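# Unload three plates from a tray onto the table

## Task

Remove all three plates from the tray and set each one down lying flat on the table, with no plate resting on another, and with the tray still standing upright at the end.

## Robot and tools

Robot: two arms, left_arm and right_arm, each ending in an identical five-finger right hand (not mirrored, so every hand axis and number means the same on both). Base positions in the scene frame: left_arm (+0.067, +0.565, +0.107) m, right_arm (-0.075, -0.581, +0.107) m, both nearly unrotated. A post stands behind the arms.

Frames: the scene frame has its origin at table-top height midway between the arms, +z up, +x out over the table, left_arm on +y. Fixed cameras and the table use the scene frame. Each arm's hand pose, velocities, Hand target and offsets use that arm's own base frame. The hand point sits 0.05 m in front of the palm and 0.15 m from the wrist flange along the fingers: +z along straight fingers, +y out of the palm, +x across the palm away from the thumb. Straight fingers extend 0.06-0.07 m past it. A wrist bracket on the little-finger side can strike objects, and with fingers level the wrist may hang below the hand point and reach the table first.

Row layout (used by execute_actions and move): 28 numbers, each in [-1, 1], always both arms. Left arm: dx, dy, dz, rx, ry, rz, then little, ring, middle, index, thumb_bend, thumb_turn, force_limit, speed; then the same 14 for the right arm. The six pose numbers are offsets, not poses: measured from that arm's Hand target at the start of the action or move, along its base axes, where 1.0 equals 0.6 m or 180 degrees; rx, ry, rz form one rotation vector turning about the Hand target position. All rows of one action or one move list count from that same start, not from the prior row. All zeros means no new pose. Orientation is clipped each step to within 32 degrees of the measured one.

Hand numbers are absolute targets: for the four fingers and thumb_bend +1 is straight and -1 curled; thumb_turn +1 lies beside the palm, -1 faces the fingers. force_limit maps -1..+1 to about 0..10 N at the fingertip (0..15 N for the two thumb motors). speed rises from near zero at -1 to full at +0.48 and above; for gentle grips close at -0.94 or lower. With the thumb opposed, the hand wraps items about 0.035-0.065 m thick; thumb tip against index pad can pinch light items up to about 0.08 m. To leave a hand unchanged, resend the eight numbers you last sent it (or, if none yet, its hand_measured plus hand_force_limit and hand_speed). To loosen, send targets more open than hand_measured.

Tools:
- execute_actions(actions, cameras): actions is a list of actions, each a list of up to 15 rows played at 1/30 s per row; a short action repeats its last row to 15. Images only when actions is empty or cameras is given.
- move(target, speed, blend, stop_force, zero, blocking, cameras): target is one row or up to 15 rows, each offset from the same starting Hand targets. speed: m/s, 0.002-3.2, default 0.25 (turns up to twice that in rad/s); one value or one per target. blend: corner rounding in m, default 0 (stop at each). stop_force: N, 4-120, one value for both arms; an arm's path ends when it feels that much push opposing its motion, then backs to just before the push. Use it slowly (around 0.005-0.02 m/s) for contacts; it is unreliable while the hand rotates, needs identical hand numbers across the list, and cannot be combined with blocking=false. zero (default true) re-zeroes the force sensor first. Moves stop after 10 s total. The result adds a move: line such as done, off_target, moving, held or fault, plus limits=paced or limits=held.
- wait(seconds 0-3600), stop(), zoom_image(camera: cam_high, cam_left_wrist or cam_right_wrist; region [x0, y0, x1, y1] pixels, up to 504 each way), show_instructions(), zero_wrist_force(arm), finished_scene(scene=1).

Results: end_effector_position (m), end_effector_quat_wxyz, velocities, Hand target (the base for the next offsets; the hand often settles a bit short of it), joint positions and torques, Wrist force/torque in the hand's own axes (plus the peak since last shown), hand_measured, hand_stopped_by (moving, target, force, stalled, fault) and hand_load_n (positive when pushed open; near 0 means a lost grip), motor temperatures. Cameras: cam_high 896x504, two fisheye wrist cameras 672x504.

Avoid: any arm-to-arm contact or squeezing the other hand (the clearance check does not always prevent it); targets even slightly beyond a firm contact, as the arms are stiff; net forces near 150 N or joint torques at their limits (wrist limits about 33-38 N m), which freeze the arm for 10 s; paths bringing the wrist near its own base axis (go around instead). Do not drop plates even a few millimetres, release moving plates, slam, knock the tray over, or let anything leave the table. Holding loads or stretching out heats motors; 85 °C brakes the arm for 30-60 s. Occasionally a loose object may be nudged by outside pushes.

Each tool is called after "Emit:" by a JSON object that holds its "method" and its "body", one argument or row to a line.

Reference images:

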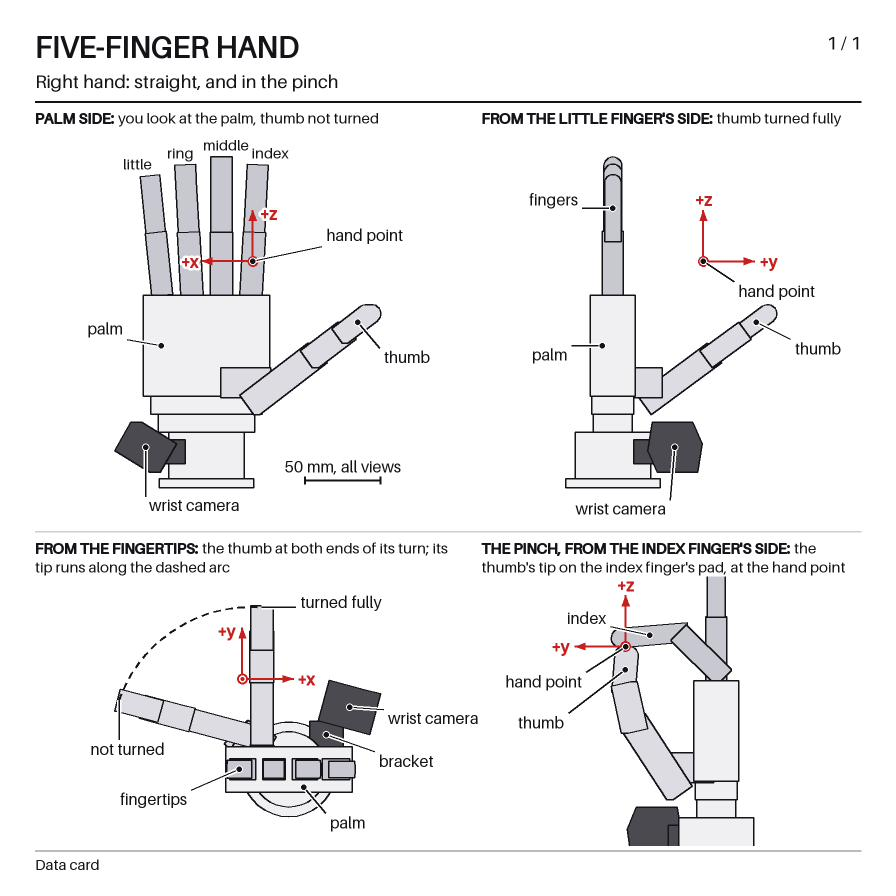

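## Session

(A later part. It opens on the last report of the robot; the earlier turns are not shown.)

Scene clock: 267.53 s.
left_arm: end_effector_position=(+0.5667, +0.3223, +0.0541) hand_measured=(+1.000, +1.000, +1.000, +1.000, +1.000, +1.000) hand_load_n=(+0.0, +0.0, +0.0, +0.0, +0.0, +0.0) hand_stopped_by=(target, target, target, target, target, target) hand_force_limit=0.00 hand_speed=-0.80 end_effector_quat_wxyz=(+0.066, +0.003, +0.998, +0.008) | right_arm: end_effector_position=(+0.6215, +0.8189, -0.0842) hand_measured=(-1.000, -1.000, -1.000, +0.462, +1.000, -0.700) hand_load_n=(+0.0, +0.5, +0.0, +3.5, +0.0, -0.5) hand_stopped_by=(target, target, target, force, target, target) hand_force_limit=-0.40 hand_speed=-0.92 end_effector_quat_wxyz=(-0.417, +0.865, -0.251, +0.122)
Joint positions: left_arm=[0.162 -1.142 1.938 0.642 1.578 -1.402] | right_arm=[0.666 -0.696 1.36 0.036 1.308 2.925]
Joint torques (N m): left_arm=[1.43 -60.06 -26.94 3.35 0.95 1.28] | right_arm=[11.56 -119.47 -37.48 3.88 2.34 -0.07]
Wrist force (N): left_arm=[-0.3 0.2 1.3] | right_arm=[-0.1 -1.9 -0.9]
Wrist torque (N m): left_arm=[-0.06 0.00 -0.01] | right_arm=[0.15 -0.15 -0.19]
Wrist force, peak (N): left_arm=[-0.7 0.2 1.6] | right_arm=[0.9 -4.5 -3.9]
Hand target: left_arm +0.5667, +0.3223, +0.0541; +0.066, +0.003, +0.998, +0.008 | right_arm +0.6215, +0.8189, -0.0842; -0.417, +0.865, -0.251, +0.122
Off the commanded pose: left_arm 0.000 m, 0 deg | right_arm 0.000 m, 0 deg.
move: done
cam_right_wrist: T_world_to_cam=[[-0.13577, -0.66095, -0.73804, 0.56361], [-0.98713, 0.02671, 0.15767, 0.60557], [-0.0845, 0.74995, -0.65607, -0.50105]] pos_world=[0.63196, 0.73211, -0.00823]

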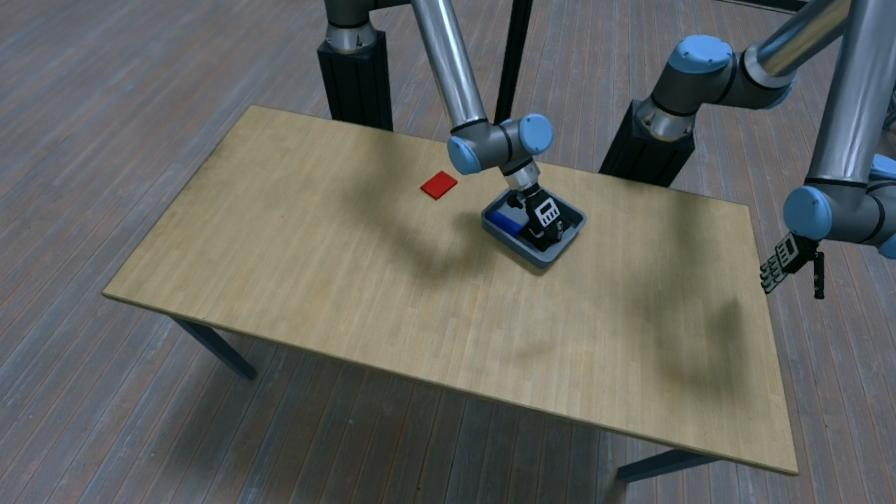

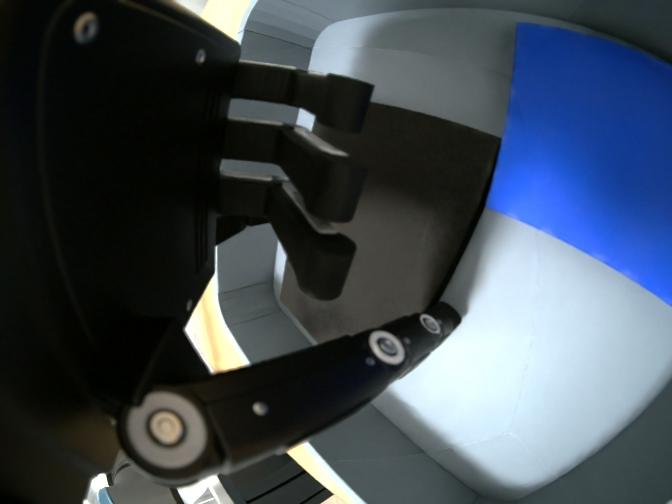

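Emit:
{"method": "move", "body": {
  "target": [0,0,0,0,0,0,1,1,1,1,1,1,0,-0.8,0,0,0,0,0,0,-1,-1,-1,0.0,1,-0.7,0.3,-0.92],
  "speed": 0.01
}}

Emit:
{"method": "move", "body": {
  "target": [0,0,0,0,0,0,1,1,1,1,1,1,0,-0.8,0,0,0.033,0,0,0,-1,-1,-1,0.0,1,-0.7,0.3,-0.92],
  "speed": 0.03,
  "cameras": ["cam_right_wrist", "cam_high"]
}}

Emit:
{"method": "zoom_image", "body": {
  "camera": "cam_high",
  "region": [470, 140, 610, 280]
}}

Scene clock: 271.40 s.
left_arm: end_effector_position=(+0.5667, +0.3223, +0.0541) hand_measured=(+1.000, +1.000, +1.000, +1.000, +1.000, +1.000) hand_load_n=(+0.5, +0.5, +0.0, +0.0, +0.0, +0.0) hand_stopped_by=(target, target, target, target, target, target) hand_force_limit=0.00 hand_speed=-0.80 end_effector_quat_wxyz=(+0.066, +0.003, +0.998, +0.008) | right_arm: end_effector_position=(+0.6215, +0.8189, -0.0842) hand_measured=(-1.000, -1.000, -1.000, +0.434, +1.000, -0.700) hand_load_n=(+0.0, +0.0, +0.0, +7.0, +0.5, -0.5) hand_stopped_by=(target, target, target, force, target, target) hand_force_limit=0.30 hand_speed=-0.92 end_effector_quat_wxyz=(-0.417, +0.865, -0.251, +0.122)
Joint positions: left_arm=[0.162 -1.142 1.938 0.642 1.578 -1.402] | right_arm=[0.666 -0.696 1.36 0.036 1.308 2.925]
Joint torques (N m): left_arm=[2.54 -60.59 -25.73 2.88 1.07 0.72] | right_arm=[11.19 -101.78 -25.58 3.54 2.63 -0.11]
Wrist force (N): left_arm=[-0.4 0.1 1.3] | right_arm=[-0.1 -3.1 -1.8]
Wrist torque (N m): left_arm=[-0.05 0.03 -0.02] | right_arm=[0.27 -0.15 -0.19]
Wrist force, peak (N): left_arm=[-0.5 0.4 1.7] | right_arm=[-0.3 -3.4 -1.8]
Hand target: left_arm +0.5667, +0.3223, +0.0541; +0.066, +0.003, +0.998, +0.008 | right_arm +0.6215, +0.8189, -0.0842; -0.417, +0.865, -0.251, +0.122
Off the commanded pose: left_arm 0.000 m, 0 deg | right_arm 0.000 m, 0 deg.
move: done

Scene clock: 272.37 s.
left_arm: end_effector_position=(+0.5667, +0.3223, +0.0541) hand_measured=(+1.000, +1.000, +1.000, +1.000, +1.000, +1.000) hand_load_n=(+0.0, +0.0, +0.0, +0.0, +0.0, +0.0) hand_stopped_by=(target, target, target, target, target, target) hand_force_limit=0.00 hand_speed=-0.80 end_effector_quat_wxyz=(+0.066, +0.003, +0.998, +0.008) | right_arm: end_effector_position=(+0.6215, +0.8189, -0.0646) hand_measured=(-1.000, -1.000, -1.000, +0.434, +1.000, -0.700) hand_load_n=(+0.0, +0.5, +0.0, +6.5, +0.5, -0.5) hand_stopped_by=(target, target, target, force, target, target) hand_force_limit=0.30 hand_speed=-0.92 end_effector_quat_wxyz=(-0.417, +0.865, -0.251, +0.122)
Joint positions: left_arm=[0.162 -1.142 1.938 0.642 1.578 -1.402] | right_arm=[0.666 -0.715 1.357 0.059 1.308 2.925]
Joint torques (N m): left_arm=[-0.16 -60.35 -26.59 3.42 1.27 1.05] | right_arm=[11.84 -122.74 -41.28 3.92 2.79 0.45]
Wrist force (N): left_arm=[-0.5 0.3 1.3] | right_arm=[0.4 1.9 0.4]
Wrist torque (N m): left_arm=[-0.03 0.04 -0.02] | right_arm=[0.11 -0.14 -0.14]
Wrist force, peak (N): left_arm=[-0.5 -0.2 1.6] | right_arm=[-0.2 -3.2 -1.8]
Hand target: left_arm +0.5667, +0.3223, +0.0541; +0.066, +0.003, +0.998, +0.008 | right_arm +0.6215, +0.8189, -0.0644; -0.417, +0.865, -0.251, +0.122
Off the commanded pose: left_arm 0.000 m, 0 deg | right_arm 0.000 m, 0 deg.
move: done
cam_right_wrist: T_world_to_cam=[[-0.13577, -0.66095, -0.73804, 0.57808], [-0.98713, 0.02671, 0.15767, 0.60248], [-0.0845, 0.74995, -0.65607, -0.48819]] pos_world=[0.63196, 0.73211, 0.01137]
Images, in order (width x height): cam_high 896x504, cam_right_wrist 672x504.

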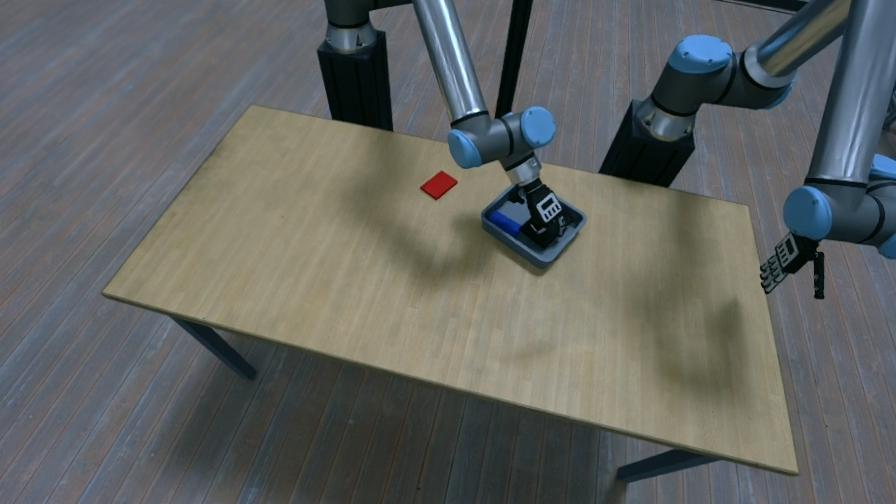

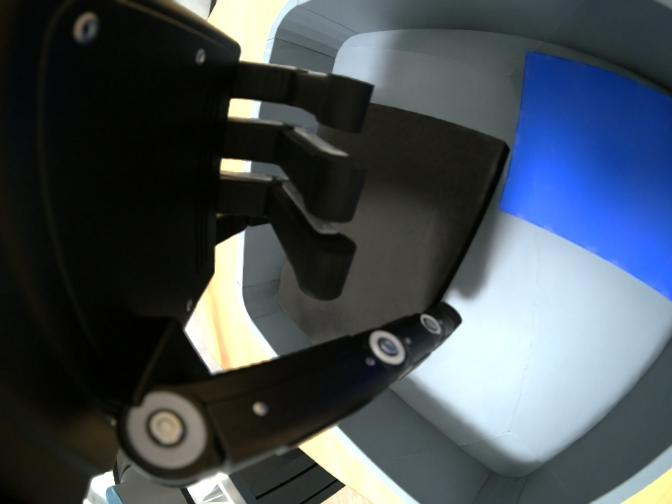

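Scaled by 3.600 from the camera's image (finer frame: 1280x720).

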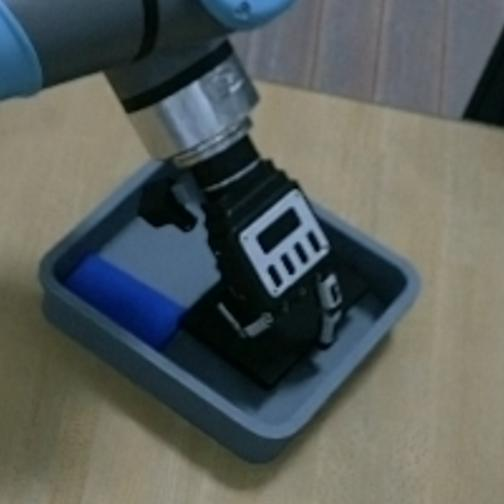

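Emit:
{"method": "move", "body": {
  "target": [
    [0,0,0,0,0,0,1,1,1,1,1,1,0,-0.8,0,0,0.14,0,0,0,-1,-1,-1,0.0,1,-0.7,0.3,-0.92],
    [0,0,0,0,0,0,1,1,1,1,1,1,0,-0.8,0.1642,-0.6315,0.14,0,0,0,-1,-1,-1,0.0,1,-0.7,0.3,-0.92],
    [0,0,0,0,0,0,1,1,1,1,1,1,0,-0.8,0.1642,-0.6315,0.005,0,0,0,-1,-1,-1,0.0,1,-0.7,0.3,-0.92]
  ],
  "blend": [0.02, 0.03, 0],
  "speed": [0.08, 0.18, 0.08],
  "cameras": ["cam_right_wrist", "cam_high"]
}}

Emit:
{"method": "zoom_image", "body": {
  "camera": "cam_high",
  "region": [370, 140, 510, 280]
}}

Scene clock: 281.73 s.
left_arm: end_effector_position=(+0.5667, +0.3223, +0.0541) hand_measured=(+1.000, +1.000, +1.000, +1.000, +1.000, +1.000) hand_load_n=(+0.0, +0.0, +0.0, +0.0, +0.0, +0.0) hand_stopped_by=(target, target, target, target, target, target) hand_force_limit=0.00 hand_speed=-0.80 end_effector_quat_wxyz=(+0.066, +0.003, +0.998, +0.008) | right_arm: end_effector_position=(+0.7201, +0.4400, -0.0613) hand_measured=(-1.000, -1.000, -1.000, +0.434, +1.000, -0.700) hand_load_n=(+0.0, +0.0, +0.5, +6.5, +0.0, -0.5) hand_stopped_by=(target, target, target, force, target, target) hand_force_limit=0.30 hand_speed=-0.92 end_effector_quat_wxyz=(-0.417, +0.865, -0.251, +0.122)
Joint positions: left_arm=[0.162 -1.142 1.938 0.642 1.578 -1.402] | right_arm=[0.155 -0.871 1.698 0.051 0.943 2.525]
Joint torques (N m): left_arm=[-0.16 -61.06 -25.93 3.81 1.72 0.6] | right_arm=[0.62 -67.26 -15.42 -0.33 -4.01 0.68]
Wrist force (N): left_arm=[-0.5 0.4 1.5] | right_arm=[0.6 1.9 0.2]
Wrist torque (N m): left_arm=[-0.03 0.03 -0.02] | right_arm=[0.10 -0.11 0.17]
Wrist force, peak (N): left_arm=[-0.6 0.3 1.7] | right_arm=[0.1 2.4 1.2]
Hand target: left_arm +0.5667, +0.3223, +0.0541; +0.066, +0.003, +0.998, +0.008 | right_arm +0.7200, +0.4400, -0.0614; -0.417, +0.865, -0.251, +0.122
Off the commanded pose: left_arm 0.000 m, 0 deg | right_arm 0.000 m, 0 deg.
move: done
cam_right_wrist: T_world_to_cam=[[-0.13569, -0.66095, -0.73806, 0.3434], [-0.98714, 0.02666, 0.15761, 0.70934], [-0.0845, 0.74995, -0.65607, -0.19354]] pos_world=[0.73046, 0.35321, 0.01467]
Images, in order (width x height): cam_high 896x504, cam_right_wrist 672x504.

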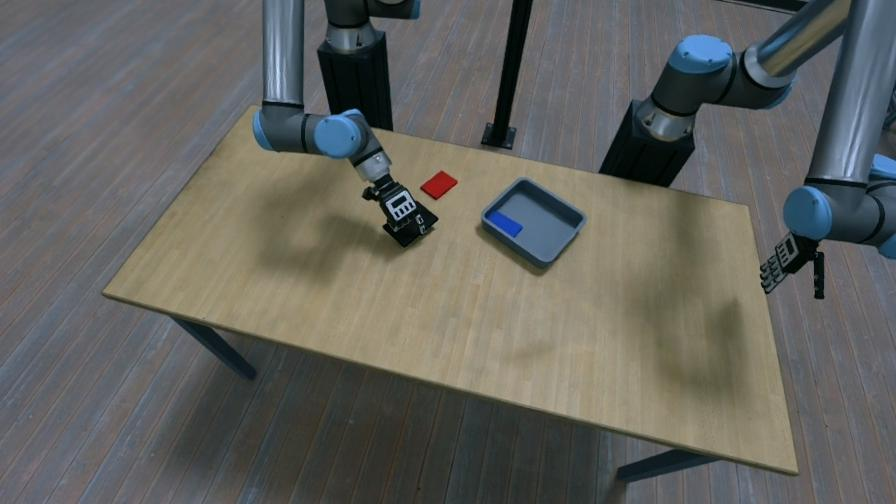

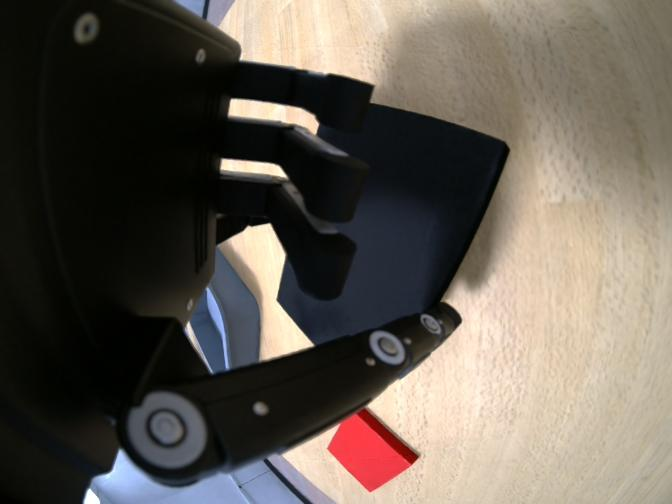

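Scaled by 3.600 from the camera's image (finer frame: 1280x720).

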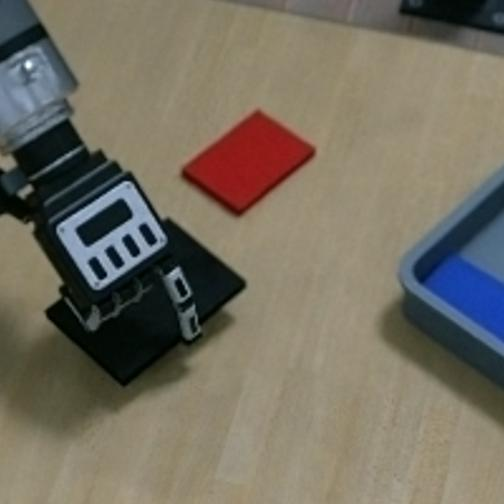

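Emit:
{"method": "move", "body": {
  "target": [0,0,0,0,0,0,1,1,1,1,1,1,0,-0.8,0,0,-0.055,0,0,0,-1,-1,-1,0.0,1,-0.7,0.3,-0.92],
  "speed": 0.01,
  "stop_force": 4,
  "cameras": ["cam_high","cam_right_wrist"]
}}

Emit:
{"method": "zoom_image", "body": {
  "camera": "cam_high",
  "region": [370, 180, 470, 280]
}}

Scene clock: 288.17 s.
left_arm: end_effector_position=(+0.5667, +0.3223, +0.0541) hand_measured=(+1.000, +1.000, +1.000, +1.000, +1.000, +1.000) hand_load_n=(+0.0, +0.0, +0.0, +0.0, +0.0, +0.0) hand_stopped_by=(target, target, target, target, target, target) hand_force_limit=0.00 hand_speed=-0.80 end_effector_quat_wxyz=(+0.066, +0.003, +0.998, +0.008) | right_arm: end_effector_position=(+0.7200, +0.4400, -0.0865) hand_measured=(-1.000, -1.000, -1.000, +0.434, +1.000, -0.700) hand_load_n=(+0.0, +0.0, +0.0, +6.5, +0.5, -0.5) hand_stopped_by=(target, target, target, force, target, target) hand_force_limit=0.30 hand_speed=-0.92 end_effector_quat_wxyz=(-0.417, +0.865, -0.251, +0.122)
Joint positions: left_arm=[0.162 -1.142 1.938 0.642 1.578 -1.402] | right_arm=[0.155 -0.84 1.701 0.017 0.943 2.525]
Joint torques (N m): left_arm=[0.63 -60.84 -25.06 3.63 1.72 0.65] | right_arm=[10.77 -105.74 -21.95 4.35 1.67 -0.79]
Wrist force (N): left_arm=[-0.3 0.1 1.1] | right_arm=[0.1 1.1 -1.5]
Wrist torque (N m): left_arm=[-0.04 0.02 -0.02] | right_arm=[0.16 -0.10 0.15]
Wrist force, peak (N): left_arm=[-0.6 0.1 1.8] | right_arm=[0.1 -2.1 -4.9]
Hand target: left_arm +0.5667, +0.3223, +0.0541; +0.066, +0.003, +0.998, +0.008 | right_arm +0.7200, +0.4400, -0.0865; -0.417, +0.865, -0.251, +0.122 (not the last commanded pose)
Off the commanded pose: left_arm 0.000 m, 0 deg | right_arm 0.008 m, 0 deg.
move: contact (right_arm)
cam_right_wrist: T_world_to_cam=[[-0.13576, -0.66096, -0.73803, 0.32486], [-0.98712, 0.02663, 0.15773, 0.71331], [-0.0846, 0.74994, -0.65607, -0.21]] pos_world=[0.73046, 0.35321, -0.01053]

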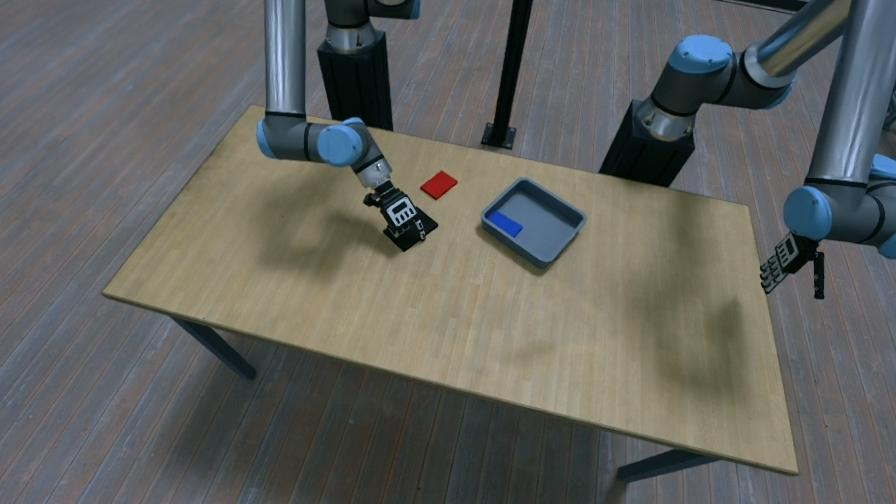

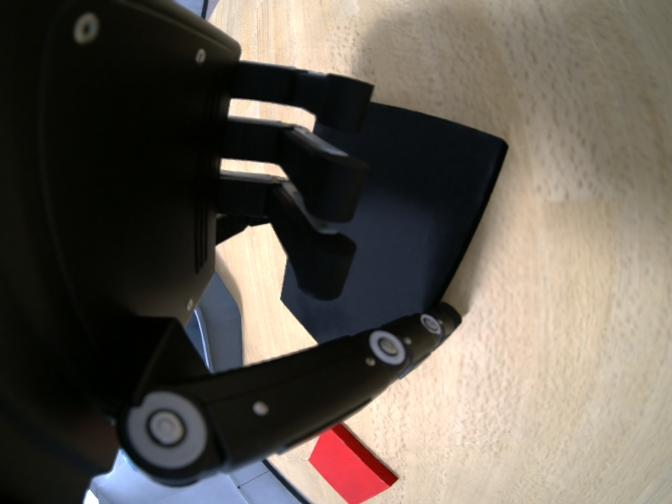

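Scaled by 5.040 from the camera's image (finer frame: 1280x720).

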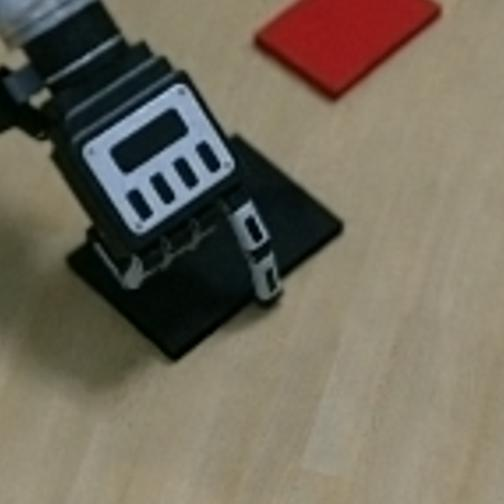

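Emit:
{"method": "move", "body": {
  "target": [0,0,0,0,0,0,1,1,1,1,1,1,0,-0.8,0,0,-0.001,0,0,0,-1,-1,-1,0.0,1,-0.7,0.3,-0.92],
  "speed": 0.005
}}

Emit:
{"method": "move", "body": {
  "target": [0,0,0,0,0,0,1,1,1,1,1,1,0,-0.8,0,0,0,0,0,0,-1,-1,-1,0.66,1,-0.7,0.0,-0.85],
  "speed": 0.02
}}

Emit:
{"method": "move", "body": {
  "target": [
    [0,0,0,0,0,0,1,1,1,1,1,1,0,-0.8,-0.004,-0.0073,0.003,0,0,0,-1,-1,-1,0.66,1,-0.7,0.0,-0.8],
    [0,0,0,0,0,0,1,1,1,1,1,1,0,-0.8,-0.004,-0.0073,0.2,0,0,0,-1,-1,-1,0.66,1,-0.7,0.0,-0.8]
  ],
  "speed": [0.02, 0.15],
  "cameras": ["cam_right_wrist", "cam_high"]
}}

Emit:
{"method": "zoom_image", "body": {
  "camera": "cam_high",
  "region": [370, 180, 470, 280]
}}

Scene clock: 292.57 s.
left_arm: end_effector_position=(+0.5667, +0.3223, +0.0541) hand_measured=(+1.000, +1.000, +1.000, +1.000, +1.000, +1.000) hand_load_n=(+0.0, +0.0, +0.0, +0.0, +0.0, +0.0) hand_stopped_by=(target, target, target, target, target, target) hand_force_limit=0.00 hand_speed=-0.80 end_effector_quat_wxyz=(+0.066, +0.003, +0.998, +0.008) | right_arm: end_effector_position=(+0.7201, +0.4400, -0.0870) hand_measured=(-1.000, -1.000, -1.000, +0.434, +1.000, -0.700) hand_load_n=(+0.0, +0.0, +0.0, +6.5, +0.5, -0.5) hand_stopped_by=(target, target, target, force, target, target) hand_force_limit=0.30 hand_speed=-0.92 end_effector_quat_wxyz=(-0.417, +0.865, -0.251, +0.122)
Joint positions: left_arm=[0.162 -1.142 1.938 0.642 1.578 -1.402] | right_arm=[0.155 -0.84 1.701 0.016 0.943 2.525]
Joint torques (N m): left_arm=[1.48 -59.62 -25.91 3.22 1.36 0.76] | right_arm=[11.57 -66.51 -28.56 -0.29 1.43 -0.73]
Wrist force (N): left_arm=[-0.6 0.2 1.6] | right_arm=[-0.3 -2.3 -5.7]
Wrist torque (N m): left_arm=[-0.07 0.04 -0.03] | right_arm=[0.29 -0.10 0.13]
Wrist force, peak (N): left_arm=[-0.4 0.3 1.9] | right_arm=[-0.1 -2.6 -5.8]
Hand target: left_arm +0.5667, +0.3223, +0.0541; +0.066, +0.003, +0.998, +0.008 | right_arm +0.7200, +0.4400, -0.0871; -0.417, +0.865, -0.251, +0.122
Off the commanded pose: left_arm 0.000 m, 0 deg | right_arm 0.000 m, 0 deg.
move: done

Scene clock: 293.37 s.
left_arm: end_effector_position=(+0.5667, +0.3223, +0.0541) hand_measured=(+1.000, +1.000, +1.000, +1.000, +1.000, +1.000) hand_load_n=(+0.0, +0.0, +0.0, +0.0, +0.0, +0.0) hand_stopped_by=(target, target, target, target, target, target) hand_force_limit=0.00 hand_speed=-0.80 end_effector_quat_wxyz=(+0.066, +0.003, +0.998, +0.008) | right_arm: end_effector_position=(+0.7201, +0.4400, -0.0871) hand_measured=(-1.000, -1.000, -1.000, +0.660, +1.000, -0.700) hand_load_n=(+0.0, +0.0, +0.0, +0.0, +0.0, +0.0) hand_stopped_by=(target, target, target, target, target, target) hand_force_limit=0.00 hand_speed=-0.85 end_effector_quat_wxyz=(-0.417, +0.865, -0.251, +0.122)
Joint positions: left_arm=[0.162 -1.142 1.938 0.642 1.578 -1.402] | right_arm=[0.155 -0.839 1.701 0.016 0.943 2.525]
Joint torques (N m): left_arm=[-0.45 -60.05 -26.21 3.76 0.98 1.21] | right_arm=[11.53 -71.79 -19.07 0.58 1.53 -1.03]
Wrist force (N): left_arm=[-0.7 0.2 1.1] | right_arm=[0.4 0.8 -0.6]
Wrist torque (N m): left_arm=[-0.03 0.06 -0.03] | right_arm=[0.03 -0.10 0.15]
Wrist force, peak (N): left_arm=[-0.4 0.3 1.9] | right_arm=[-0.2 -2.4 -5.7]
Hand target: left_arm +0.5667, +0.3223, +0.0541; +0.066, +0.003, +0.998, +0.008 | right_arm +0.7200, +0.4400, -0.0871; -0.417, +0.865, -0.251, +0.122
Off the commanded pose: left_arm 0.000 m, 0 deg | right_arm 0.000 m, 0 deg.
move: done

Scene clock: 295.13 s.
left_arm: end_effector_position=(+0.5667, +0.3223, +0.0541) hand_measured=(+1.000, +1.000, +1.000, +1.000, +1.000, +1.000) hand_load_n=(+0.0, +0.0, +0.0, +0.0, +0.0, +0.0) hand_stopped_by=(target, target, target, target, target, target) hand_force_limit=0.00 hand_speed=-0.80 end_effector_quat_wxyz=(+0.066, +0.003, +0.998, +0.008) | right_arm: end_effector_position=(+0.7176, +0.4357, +0.0328) hand_measured=(-1.000, -1.000, -1.000, +0.660, +1.000, -0.700) hand_load_n=(+0.0, +0.0, +0.0, +0.0, +0.0, +0.0) hand_stopped_by=(target, target, target, target, target, target) hand_force_limit=0.00 hand_speed=-0.80 end_effector_quat_wxyz=(-0.417, +0.865, -0.251, +0.122)
Joint positions: left_arm=[0.162 -1.142 1.938 0.642 1.578 -1.402] | right_arm=[0.15 -0.982 1.681 0.182 0.939 2.519]
Joint torques (N m): left_arm=[0.35 -60.44 -26.03 3.03 1.15 1.08] | right_arm=[-9.9 -100.6 -38.28 4.54 -3.7 -1.89]
Wrist force (N): left_arm=[-0.4 0.5 1.4] | right_arm=[0.0 1.1 -1.1]
Wrist torque (N m): left_arm=[-0.02 0.02 -0.01] | right_arm=[0.19 0.02 0.14]
Wrist force, peak (N): left_arm=[-0.3 0.5 1.8] | right_arm=[0.2 1.7 0.3]
Hand target: left_arm +0.5667, +0.3223, +0.0541; +0.066, +0.003, +0.998, +0.008 | right_arm +0.7176, +0.4356, +0.0329; -0.417, +0.865, -0.251, +0.122
Off the commanded pose: left_arm 0.000 m, 0 deg | right_arm 0.000 m, 0 deg.
move: done
cam_right_wrist: T_world_to_cam=[[-0.13569, -0.66102, -0.738, 0.4097], [-0.98713, 0.0266, 0.15767, 0.69226], [-0.08459, 0.7499, -0.65612, -0.12869]] pos_world=[0.72806, 0.34891, 0.10877]
Images, in order (width x height): cam_high 896x504, cam_right_wrist 672x504.

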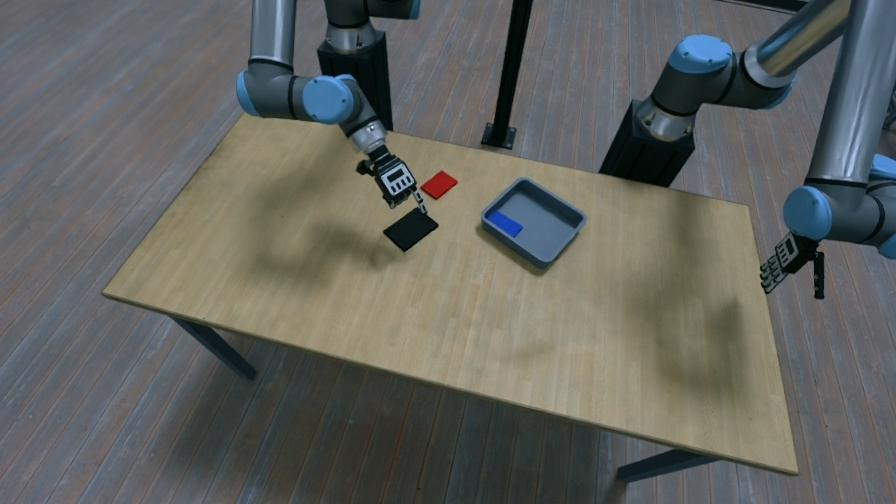

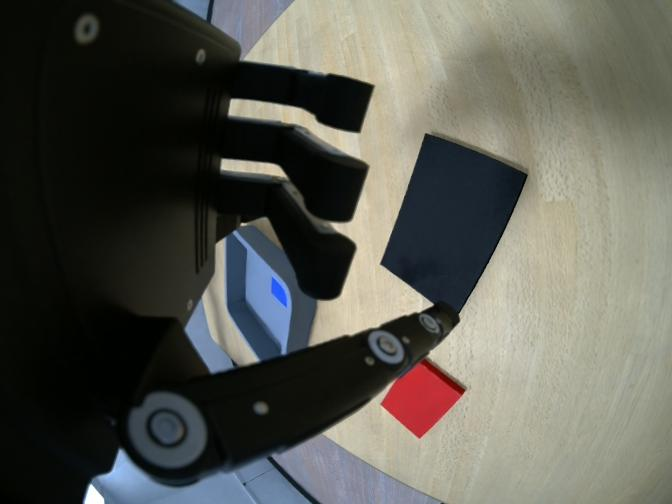

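Scaled by 5.040 from the camera's image (finer frame: 1280x720).

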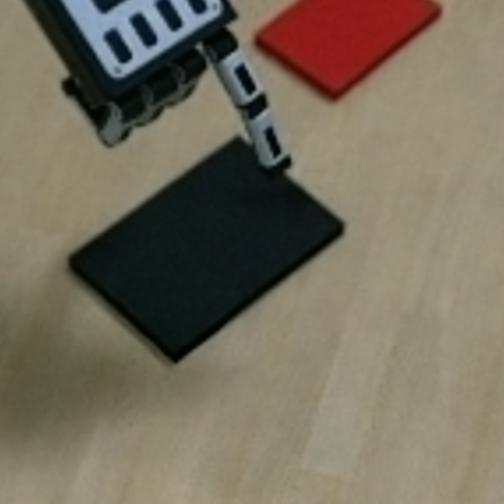

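Emit:
{"method": "move", "body": {
  "target": [0,0,0,0,0,0,1,1,1,1,1,1,0,-0.8,-0.1152,0.4545,0.0285,-0.0074,0.0039,0.0244,-1,-1,-1,0.66,1,-0.7,0.0,-0.5],
  "cameras": ["cam_right_wrist", "cam_high"]
}}

Emit:
{"method": "zoom_image", "body": {
  "camera": "cam_right_wrist",
  "region": [340, 20, 640, 380]
}}

Emit:
{"method": "zoom_image", "body": {
  "camera": "cam_high",
  "region": [470, 140, 610, 280]
}}

Scene clock: 303.57 s.
left_arm: end_effector_position=(+0.5667, +0.3223, +0.0541) hand_measured=(+1.000, +1.000, +1.000, +1.000, +1.000, +1.000) hand_load_n=(+0.0, +0.0, +0.0, +0.0, +0.0, +0.0) hand_stopped_by=(target, target, target, target, target, target) hand_force_limit=0.00 hand_speed=-0.80 end_effector_quat_wxyz=(+0.066, +0.003, +0.998, +0.008) | right_arm: end_effector_position=(+0.6485, +0.7082, +0.0500) hand_measured=(-1.000, -1.000, -1.000, +0.660, +1.000, -0.700) hand_load_n=(+0.0, +0.0, +0.0, +0.0, +0.0, +0.0) hand_stopped_by=(target, target, target, target, target, target) hand_force_limit=0.00 hand_speed=-0.50 end_effector_quat_wxyz=(-0.410, +0.880, -0.219, +0.103)
Joint positions: left_arm=[0.162 -1.142 1.938 0.642 1.578 -1.402] | right_arm=[0.525 -0.882 1.436 0.226 1.156 2.76]
Joint torques (N m): left_arm=[2.43 -59.44 -25.83 3.12 1.51 1.1] | right_arm=[14.22 -76.12 -42.06 4.09 2.43 1.67]
Wrist force (N): left_arm=[-0.6 0.1 1.4] | right_arm=[-0.3 0.7 -0.5]
Wrist torque (N m): left_arm=[-0.06 0.04 -0.03] | right_arm=[0.11 0.05 -0.14]
Wrist force, peak (N): left_arm=[-0.5 0.4 1.9] | right_arm=[1.3 1.9 -1.4]
Hand target: left_arm +0.5667, +0.3223, +0.0541; +0.066, +0.003, +0.998, +0.008 | right_arm +0.6485, +0.7083, +0.0500; -0.410, +0.880, -0.219, +0.103
Off the commanded pose: left_arm 0.000 m, 0 deg | right_arm 0.000 m, 0 deg.
move: done
cam_right_wrist: T_world_to_cam=[[-0.09302, -0.68667, -0.72099, 0.58275], [-0.98442, -0.0451, 0.16995, 0.66249], [-0.14922, 0.72557, -0.67178, -0.26766]] pos_world=[0.66643, 0.62424, 0.12775]
Images, in order (width x height): cam_high 896x504, cam_right_wrist 672x504.

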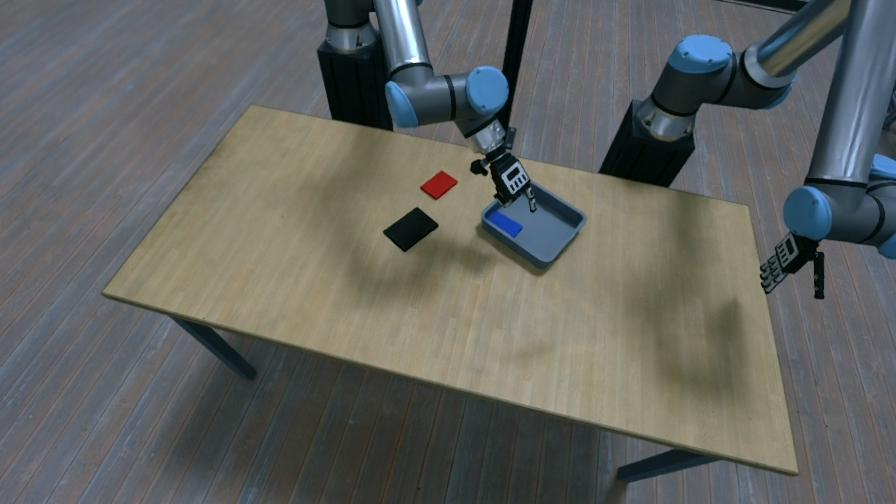

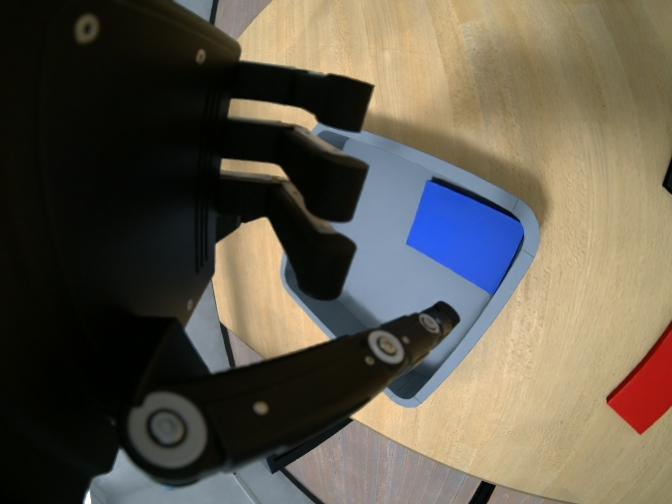

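Scaled by 1.400 from the camera's image (finer frame: 960x720).

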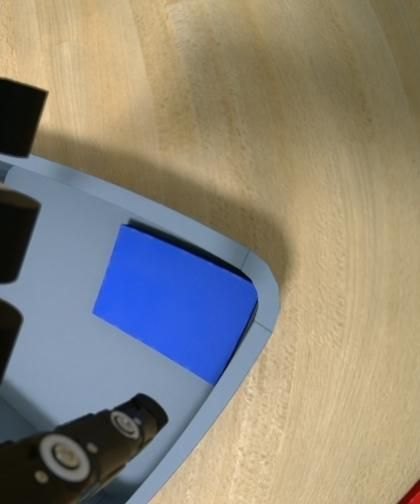

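Scaled by 3.600 from the camera's image (finer frame: 1280x720).

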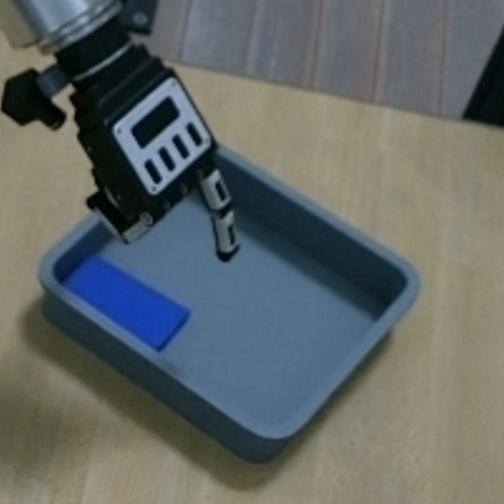

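Emit:
{"method": "move", "body": {
  "target": [
    [0,0,0,0,0,0,1,1,1,1,1,1,0,-0.8,0,0,0.0,0,0,0,0.5,-1,-1,-1,0.4,-0.7,0.0,-0.2],
    [0,0,0,0,0,0,1,1,1,1,1,1,0,-0.8,-0.157,-0.0338,-0.1833,0,0,0,0.5,-1,-1,-1,0.4,-0.7,0.0,-0.2]
  ],
  "speed": 0.12,
  "cameras": ["cam_right_wrist", "cam_high"]
}}

Emit:
{"method": "zoom_image", "body": {
  "camera": "cam_high",
  "region": [470, 160, 570, 260]
}}

Scene clock: 324.67 s.
left_arm: end_effector_position=(+0.5667, +0.3223, +0.0541) hand_measured=(+1.000, +1.000, +1.000, +1.000, +1.000, +1.000) hand_load_n=(+0.0, +0.0, +0.0, +0.0, +0.0, +0.0) hand_stopped_by=(target, target, target, target, target, target) hand_force_limit=0.00 hand_speed=-0.80 end_effector_quat_wxyz=(+0.066, +0.003, +0.998, +0.008) | right_arm: end_effector_position=(+0.5544, +0.6881, -0.0599) hand_measured=(+0.500, -1.000, -1.000, -1.000, +0.400, -0.700) hand_load_n=(+0.0, +0.0, +0.0, +0.0, +0.0, +0.0) hand_stopped_by=(target, target, target, target, target, target) hand_force_limit=0.00 hand_speed=-0.20 end_effector_quat_wxyz=(-0.410, +0.880, -0.219, +0.103)
Joint positions: left_arm=[0.162 -1.142 1.938 0.642 1.578 -1.402] | right_arm=[0.568 -0.879 1.674 -0.029 1.186 2.792]
Joint torques (N m): left_arm=[0.61 -59.33 -25.78 3.26 1.7 0.46] | right_arm=[13 -68.16 -16.82 -0.55 2.7 1.43]
Wrist force (N): left_arm=[-0.5 0.3 1.4] | right_arm=[0.2 0.6 -1.2]
Wrist torque (N m): left_arm=[-0.04 0.04 -0.02] | right_arm=[0.13 -0.06 -0.15]
Wrist force, peak (N): left_arm=[-0.7 0.5 1.8] | right_arm=[12.5 -24.4 -41.2]
Hand target: left_arm +0.5667, +0.3223, +0.0541; +0.066, +0.003, +0.998, +0.008 | right_arm +0.5543, +0.6881, -0.0599; -0.410, +0.880, -0.219, +0.103
Off the commanded pose: left_arm 0.000 m, 0 deg | right_arm 0.000 m, 0 deg.
move: done
cam_right_wrist: T_world_to_cam=[[-0.09301, -0.68673, -0.72094, 0.48097], [-0.9844, -0.04517, 0.17003, 0.58756], [-0.14933, 0.72551, -0.67182, -0.34086]] pos_world=[0.57223, 0.60414, 0.01785]
Images, in order (width x height): cam_high 896x504, cam_right_wrist 672x504.

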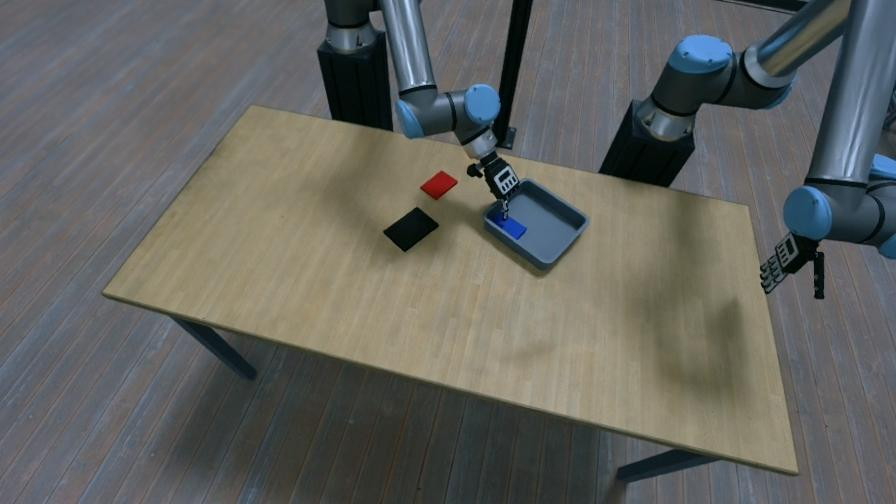

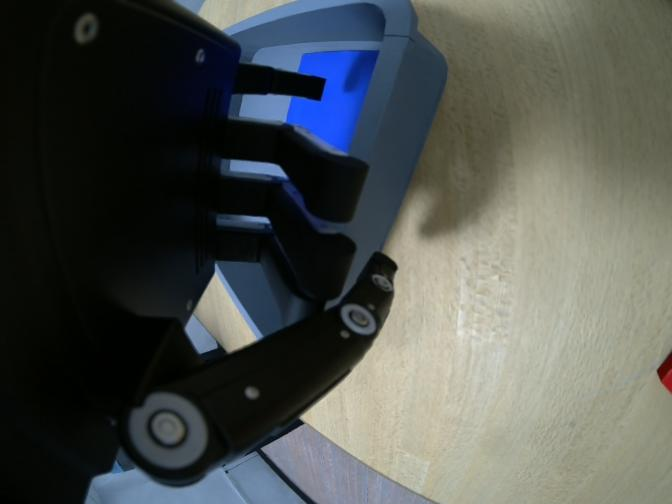

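Scaled by 5.040 from the camera's image (finer frame: 1280x720).

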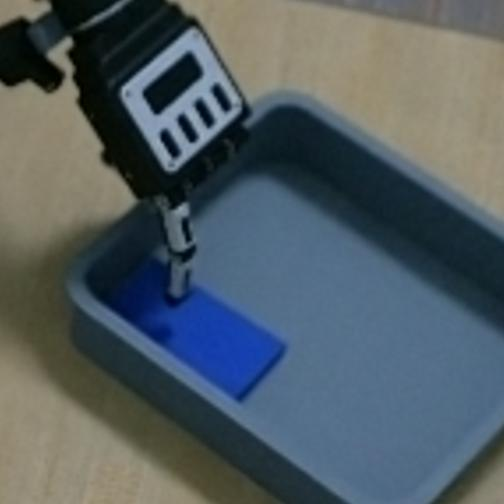

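Emit:
{"method": "move", "body": {
  "target": [
    [0,0,0,0,0,0,1,1,1,1,1,1,0,-0.8,0,0,0.15,0,0,0,0.5,-1,-1,-1,0.4,-0.7,0.0,-0.2],
    [0,0,0,0,0,0,1,1,1,1,1,1,0,-0.8,0.157,0.0338,0.1833,0,0,0,-1,-1,-1,0.8,1,-0.7,0.0,-0.2]
  ],
  "speed": [0.08, 0.15],
  "cameras": ["cam_right_wrist", "cam_high"]
}}

Emit:
{"method": "zoom_image", "body": {
  "camera": "cam_right_wrist",
  "region": [340, 20, 640, 380]
}}

Emit:
{"method": "zoom_image", "body": {
  "camera": "cam_high",
  "region": [470, 160, 610, 300]
}}

Scene clock: 338.83 s.
left_arm: end_effector_position=(+0.5667, +0.3223, +0.0541) hand_measured=(+1.000, +1.000, +1.000, +1.000, +1.000, +1.000) hand_load_n=(+0.0, +0.0, +0.0, +0.0, +0.0, +0.0) hand_stopped_by=(target, target, target, target, target, target) hand_force_limit=0.00 hand_speed=-0.80 end_effector_quat_wxyz=(+0.066, +0.003, +0.998, +0.008) | right_arm: end_effector_position=(+0.6485, +0.7083, +0.0500) hand_measured=(-1.000, -1.000, -1.000, +0.800, +1.000, -0.700) hand_load_n=(+0.0, +0.5, +0.0, +0.0, +0.0, +0.0) hand_stopped_by=(target, target, target, target, target, target) hand_force_limit=0.00 hand_speed=-0.20 end_effector_quat_wxyz=(-0.410, +0.880, -0.219, +0.103)
Joint positions: left_arm=[0.162 -1.142 1.938 0.642 1.578 -1.402] | right_arm=[0.525 -0.882 1.435 0.226 1.156 2.76]
Joint torques (N m): left_arm=[0.85 -57.86 -26.16 3.13 1.68 0.58] | right_arm=[-9.42 -74.38 -42.17 3.94 -3.99 -1.88]
Wrist force (N): left_arm=[-0.4 0.3 1.7] | right_arm=[0.0 0.5 -0.8]
Wrist torque (N m): left_arm=[-0.05 0.02 -0.02] | right_arm=[0.11 0.03 0.19]
Wrist force, peak (N): left_arm=[-0.6 0.2 2.0] | right_arm=[-1.1 0.6 -1.8]
Hand target: left_arm +0.5667, +0.3223, +0.0541; +0.066, +0.003, +0.998, +0.008 | right_arm +0.6485, +0.7083, +0.0500; -0.410, +0.880, -0.219, +0.103
Off the commanded pose: left_arm 0.000 m, 0 deg | right_arm 0.000 m, 0 deg.
move: done
cam_right_wrist: T_world_to_cam=[[-0.09301, -0.68672, -0.72094, 0.58291], [-0.98442, -0.0451, 0.16996, 0.6625], [-0.14923, 0.72552, -0.67183, -0.26776]] pos_world=[0.66643, 0.62444, 0.12775]
Images, in order (width x height): cam_high 896x504, cam_right_wrist 672x504.

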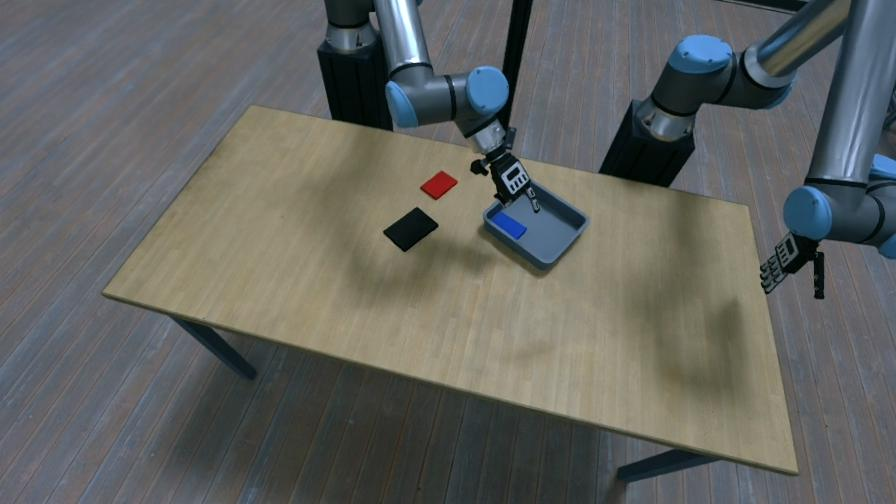

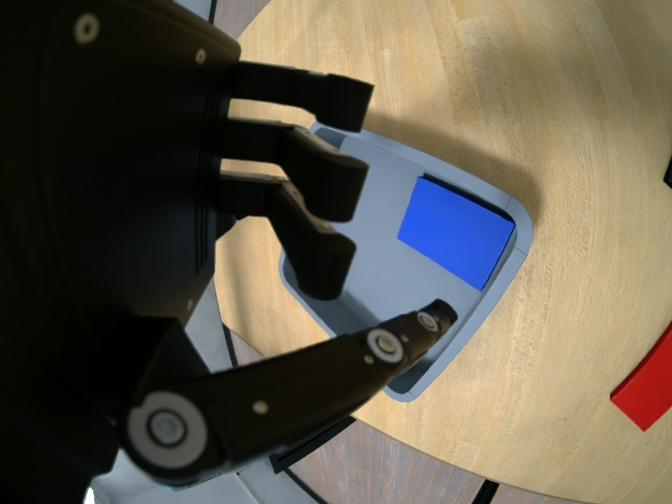

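Scaled by 1.400 from the camera's image (finer frame: 960x720).

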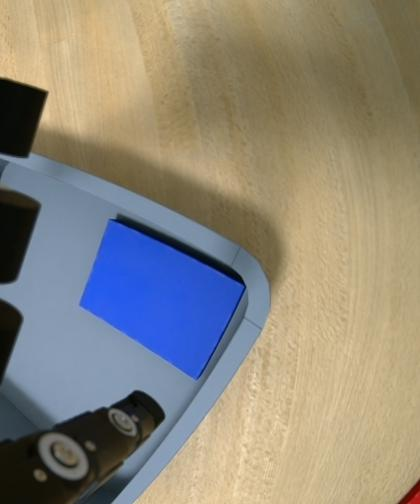

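Scaled by 3.600 from the camera's image (finer frame: 1280x720).

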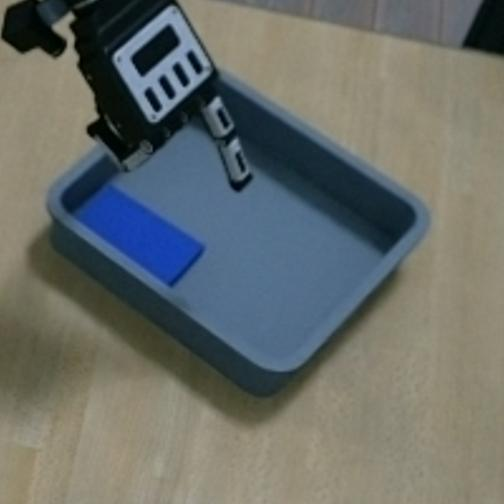

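Emit:
{"method": "move", "body": {
  "target": [
    [0,0,0,0,0,0,1,1,1,1,1,1,0,-0.8,-0.0532,-0.086,0.03,-0.1717,0.0913,0,-1,-1,-1,0.8,1,-0.7,0.0,-0.2],
    [0,0,0,0,0,0,1,1,1,1,1,1,0,-0.8,-0.0532,-0.086,-0.117,-0.1717,0.0913,0,-1,-1,-1,0.8,1,-0.7,0.0,-0.2]
  ],
  "speed": [0.12, 0.08],
  "cameras": ["cam_right_wrist", "cam_high"]
}}

Emit:
{"method": "zoom_image", "body": {
  "camera": "cam_high",
  "region": [470, 160, 570, 260]
}}

Scene clock: 350.90 s.
left_arm: end_effector_position=(+0.5667, +0.3223, +0.0541) hand_measured=(+1.000, +1.000, +1.000, +1.000, +1.000, +1.000) hand_load_n=(-0.5, +0.0, +0.0, +0.0, +0.0, +0.0) hand_stopped_by=(target, target, target, target, target, target) hand_force_limit=0.00 hand_speed=-0.80 end_effector_quat_wxyz=(+0.066, +0.003, +0.998, +0.008) | right_arm: end_effector_position=(+0.6166, +0.6567, -0.0200) hand_measured=(-1.000, -1.000, -1.000, +0.800, +1.000, -0.700) hand_load_n=(+0.0, +0.0, +0.0, +0.0, +0.0, +0.0) hand_stopped_by=(target, target, target, target, target, target) hand_force_limit=0.00 hand_speed=-0.20 end_effector_quat_wxyz=(-0.126, +0.962, -0.239, +0.032)
Joint positions: left_arm=[0.162 -1.142 1.938 0.642 1.578 -1.402] | right_arm=[0.586 -0.639 1.12 0.857 1.449 2.659]
Joint torques (N m): left_arm=[-0.42 -59.99 -25.39 3.08 1.1 1.15] | right_arm=[13.79 -86.86 -22.64 0.72 2.9 -1.08]
Wrist force (N): left_arm=[-0.5 0.3 1.7] | right_arm=[0.1 0.3 0.0]
Wrist torque (N m): left_arm=[-0.06 0.03 -0.02] | right_arm=[0.18 0.02 0.22]
Wrist force, peak (N): left_arm=[-0.8 0.3 2.0] | right_arm=[-0.2 1.1 -0.9]
Hand target: left_arm +0.5667, +0.3223, +0.0541; +0.066, +0.003, +0.998, +0.008 | right_arm +0.6166, +0.6567, -0.0202; -0.126, +0.962, -0.239, +0.032
Off the commanded pose: left_arm 0.000 m, 0 deg | right_arm 0.000 m, 0 deg.
move: done
cam_right_wrist: T_world_to_cam=[[-0.23189, -0.94807, -0.21769, 0.76129], [-0.89602, 0.12107, 0.42718, 0.48218], [-0.37864, 0.29412, -0.87757, 0.13852]] pos_world=[0.66102, 0.62263, 0.08131]
Images, in order (width x height): cam_high 896x504, cam_right_wrist 672x504.

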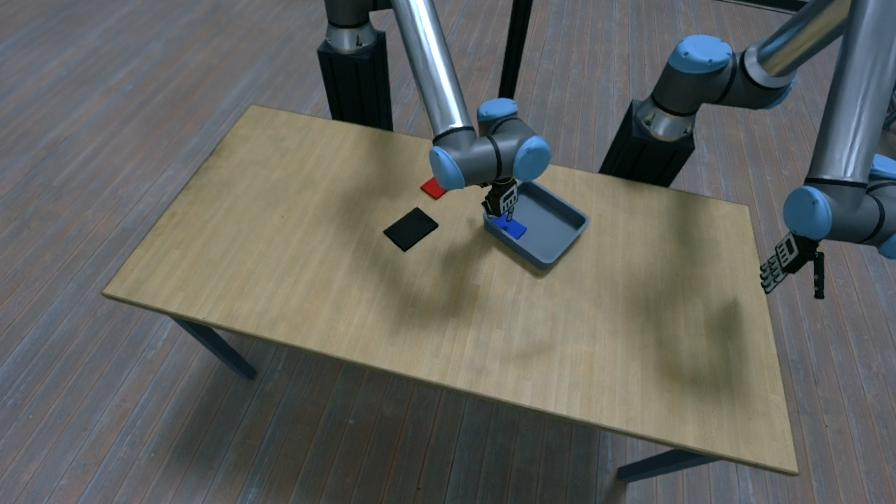

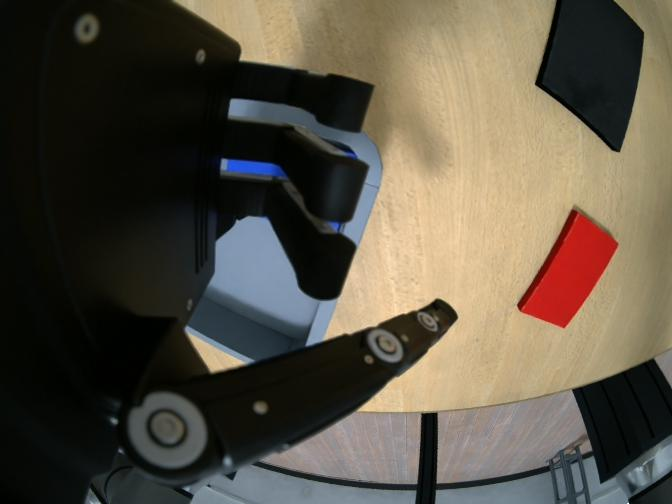

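Scaled by 5.040 from the camera's image (finer frame: 1280x720).

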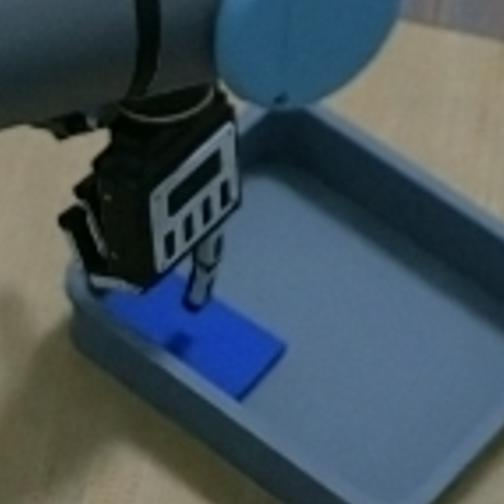

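Emit:
{"method": "move", "body": {
  "target": [0,0,0,0,0,0,1,1,1,1,1,1,0,-0.8,0,0,-0.06,0,0,0,-1,-1,-1,0.8,1,-0.7,0.0,-0.2],
  "speed": 0.008,
  "stop_force": 5
}}

Scene clock: 357.10 s.
left_arm: end_effector_position=(+0.5667, +0.3223, +0.0541) hand_measured=(+1.000, +1.000, +1.000, +1.000, +1.000, +1.000) hand_load_n=(+0.0, +0.0, +0.0, +0.0, +0.0, +0.0) hand_stopped_by=(target, target, target, target, target, target) hand_force_limit=0.00 hand_speed=-0.80 end_effector_quat_wxyz=(+0.066, +0.003, +0.998, +0.008) | right_arm: end_effector_position=(+0.6166, +0.6567, -0.0428) hand_measured=(-1.000, -1.000, -1.000, +0.800, +1.000, -0.700) hand_load_n=(+0.0, +0.0, +0.0, +0.0, +0.0, +0.0) hand_stopped_by=(target, target, target, target, target, target) hand_force_limit=0.00 hand_speed=-0.20 end_effector_quat_wxyz=(-0.126, +0.962, -0.239, +0.032)
Joint positions: left_arm=[0.162 -1.142 1.938 0.642 1.578 -1.402] | right_arm=[0.586 -0.619 1.127 0.831 1.449 2.659]
Joint torques (N m): left_arm=[3.44 -62.72 -25.8 3.59 1.05 1.08] | right_arm=[11.69 -121.71 -35.6 5.55 1.3 0.22]
Wrist force (N): left_arm=[-0.7 0.3 1.5] | right_arm=[-0.3 -1.3 -6.5]
Wrist torque (N m): left_arm=[-0.04 0.06 -0.03] | right_arm=[0.54 0.01 0.21]
Wrist force, peak (N): left_arm=[-0.8 0.4 2.1] | right_arm=[-0.5 -2.1 -9.9]
Hand target: left_arm +0.5667, +0.3223, +0.0541; +0.066, +0.003, +0.998, +0.008 | right_arm +0.6166, +0.6567, -0.0428; -0.126, +0.962, -0.239, +0.032 (not the last commanded pose)
Off the commanded pose: left_arm 0.000 m, 0 deg | right_arm 0.013 m, 0 deg.
move: contact (right_arm)


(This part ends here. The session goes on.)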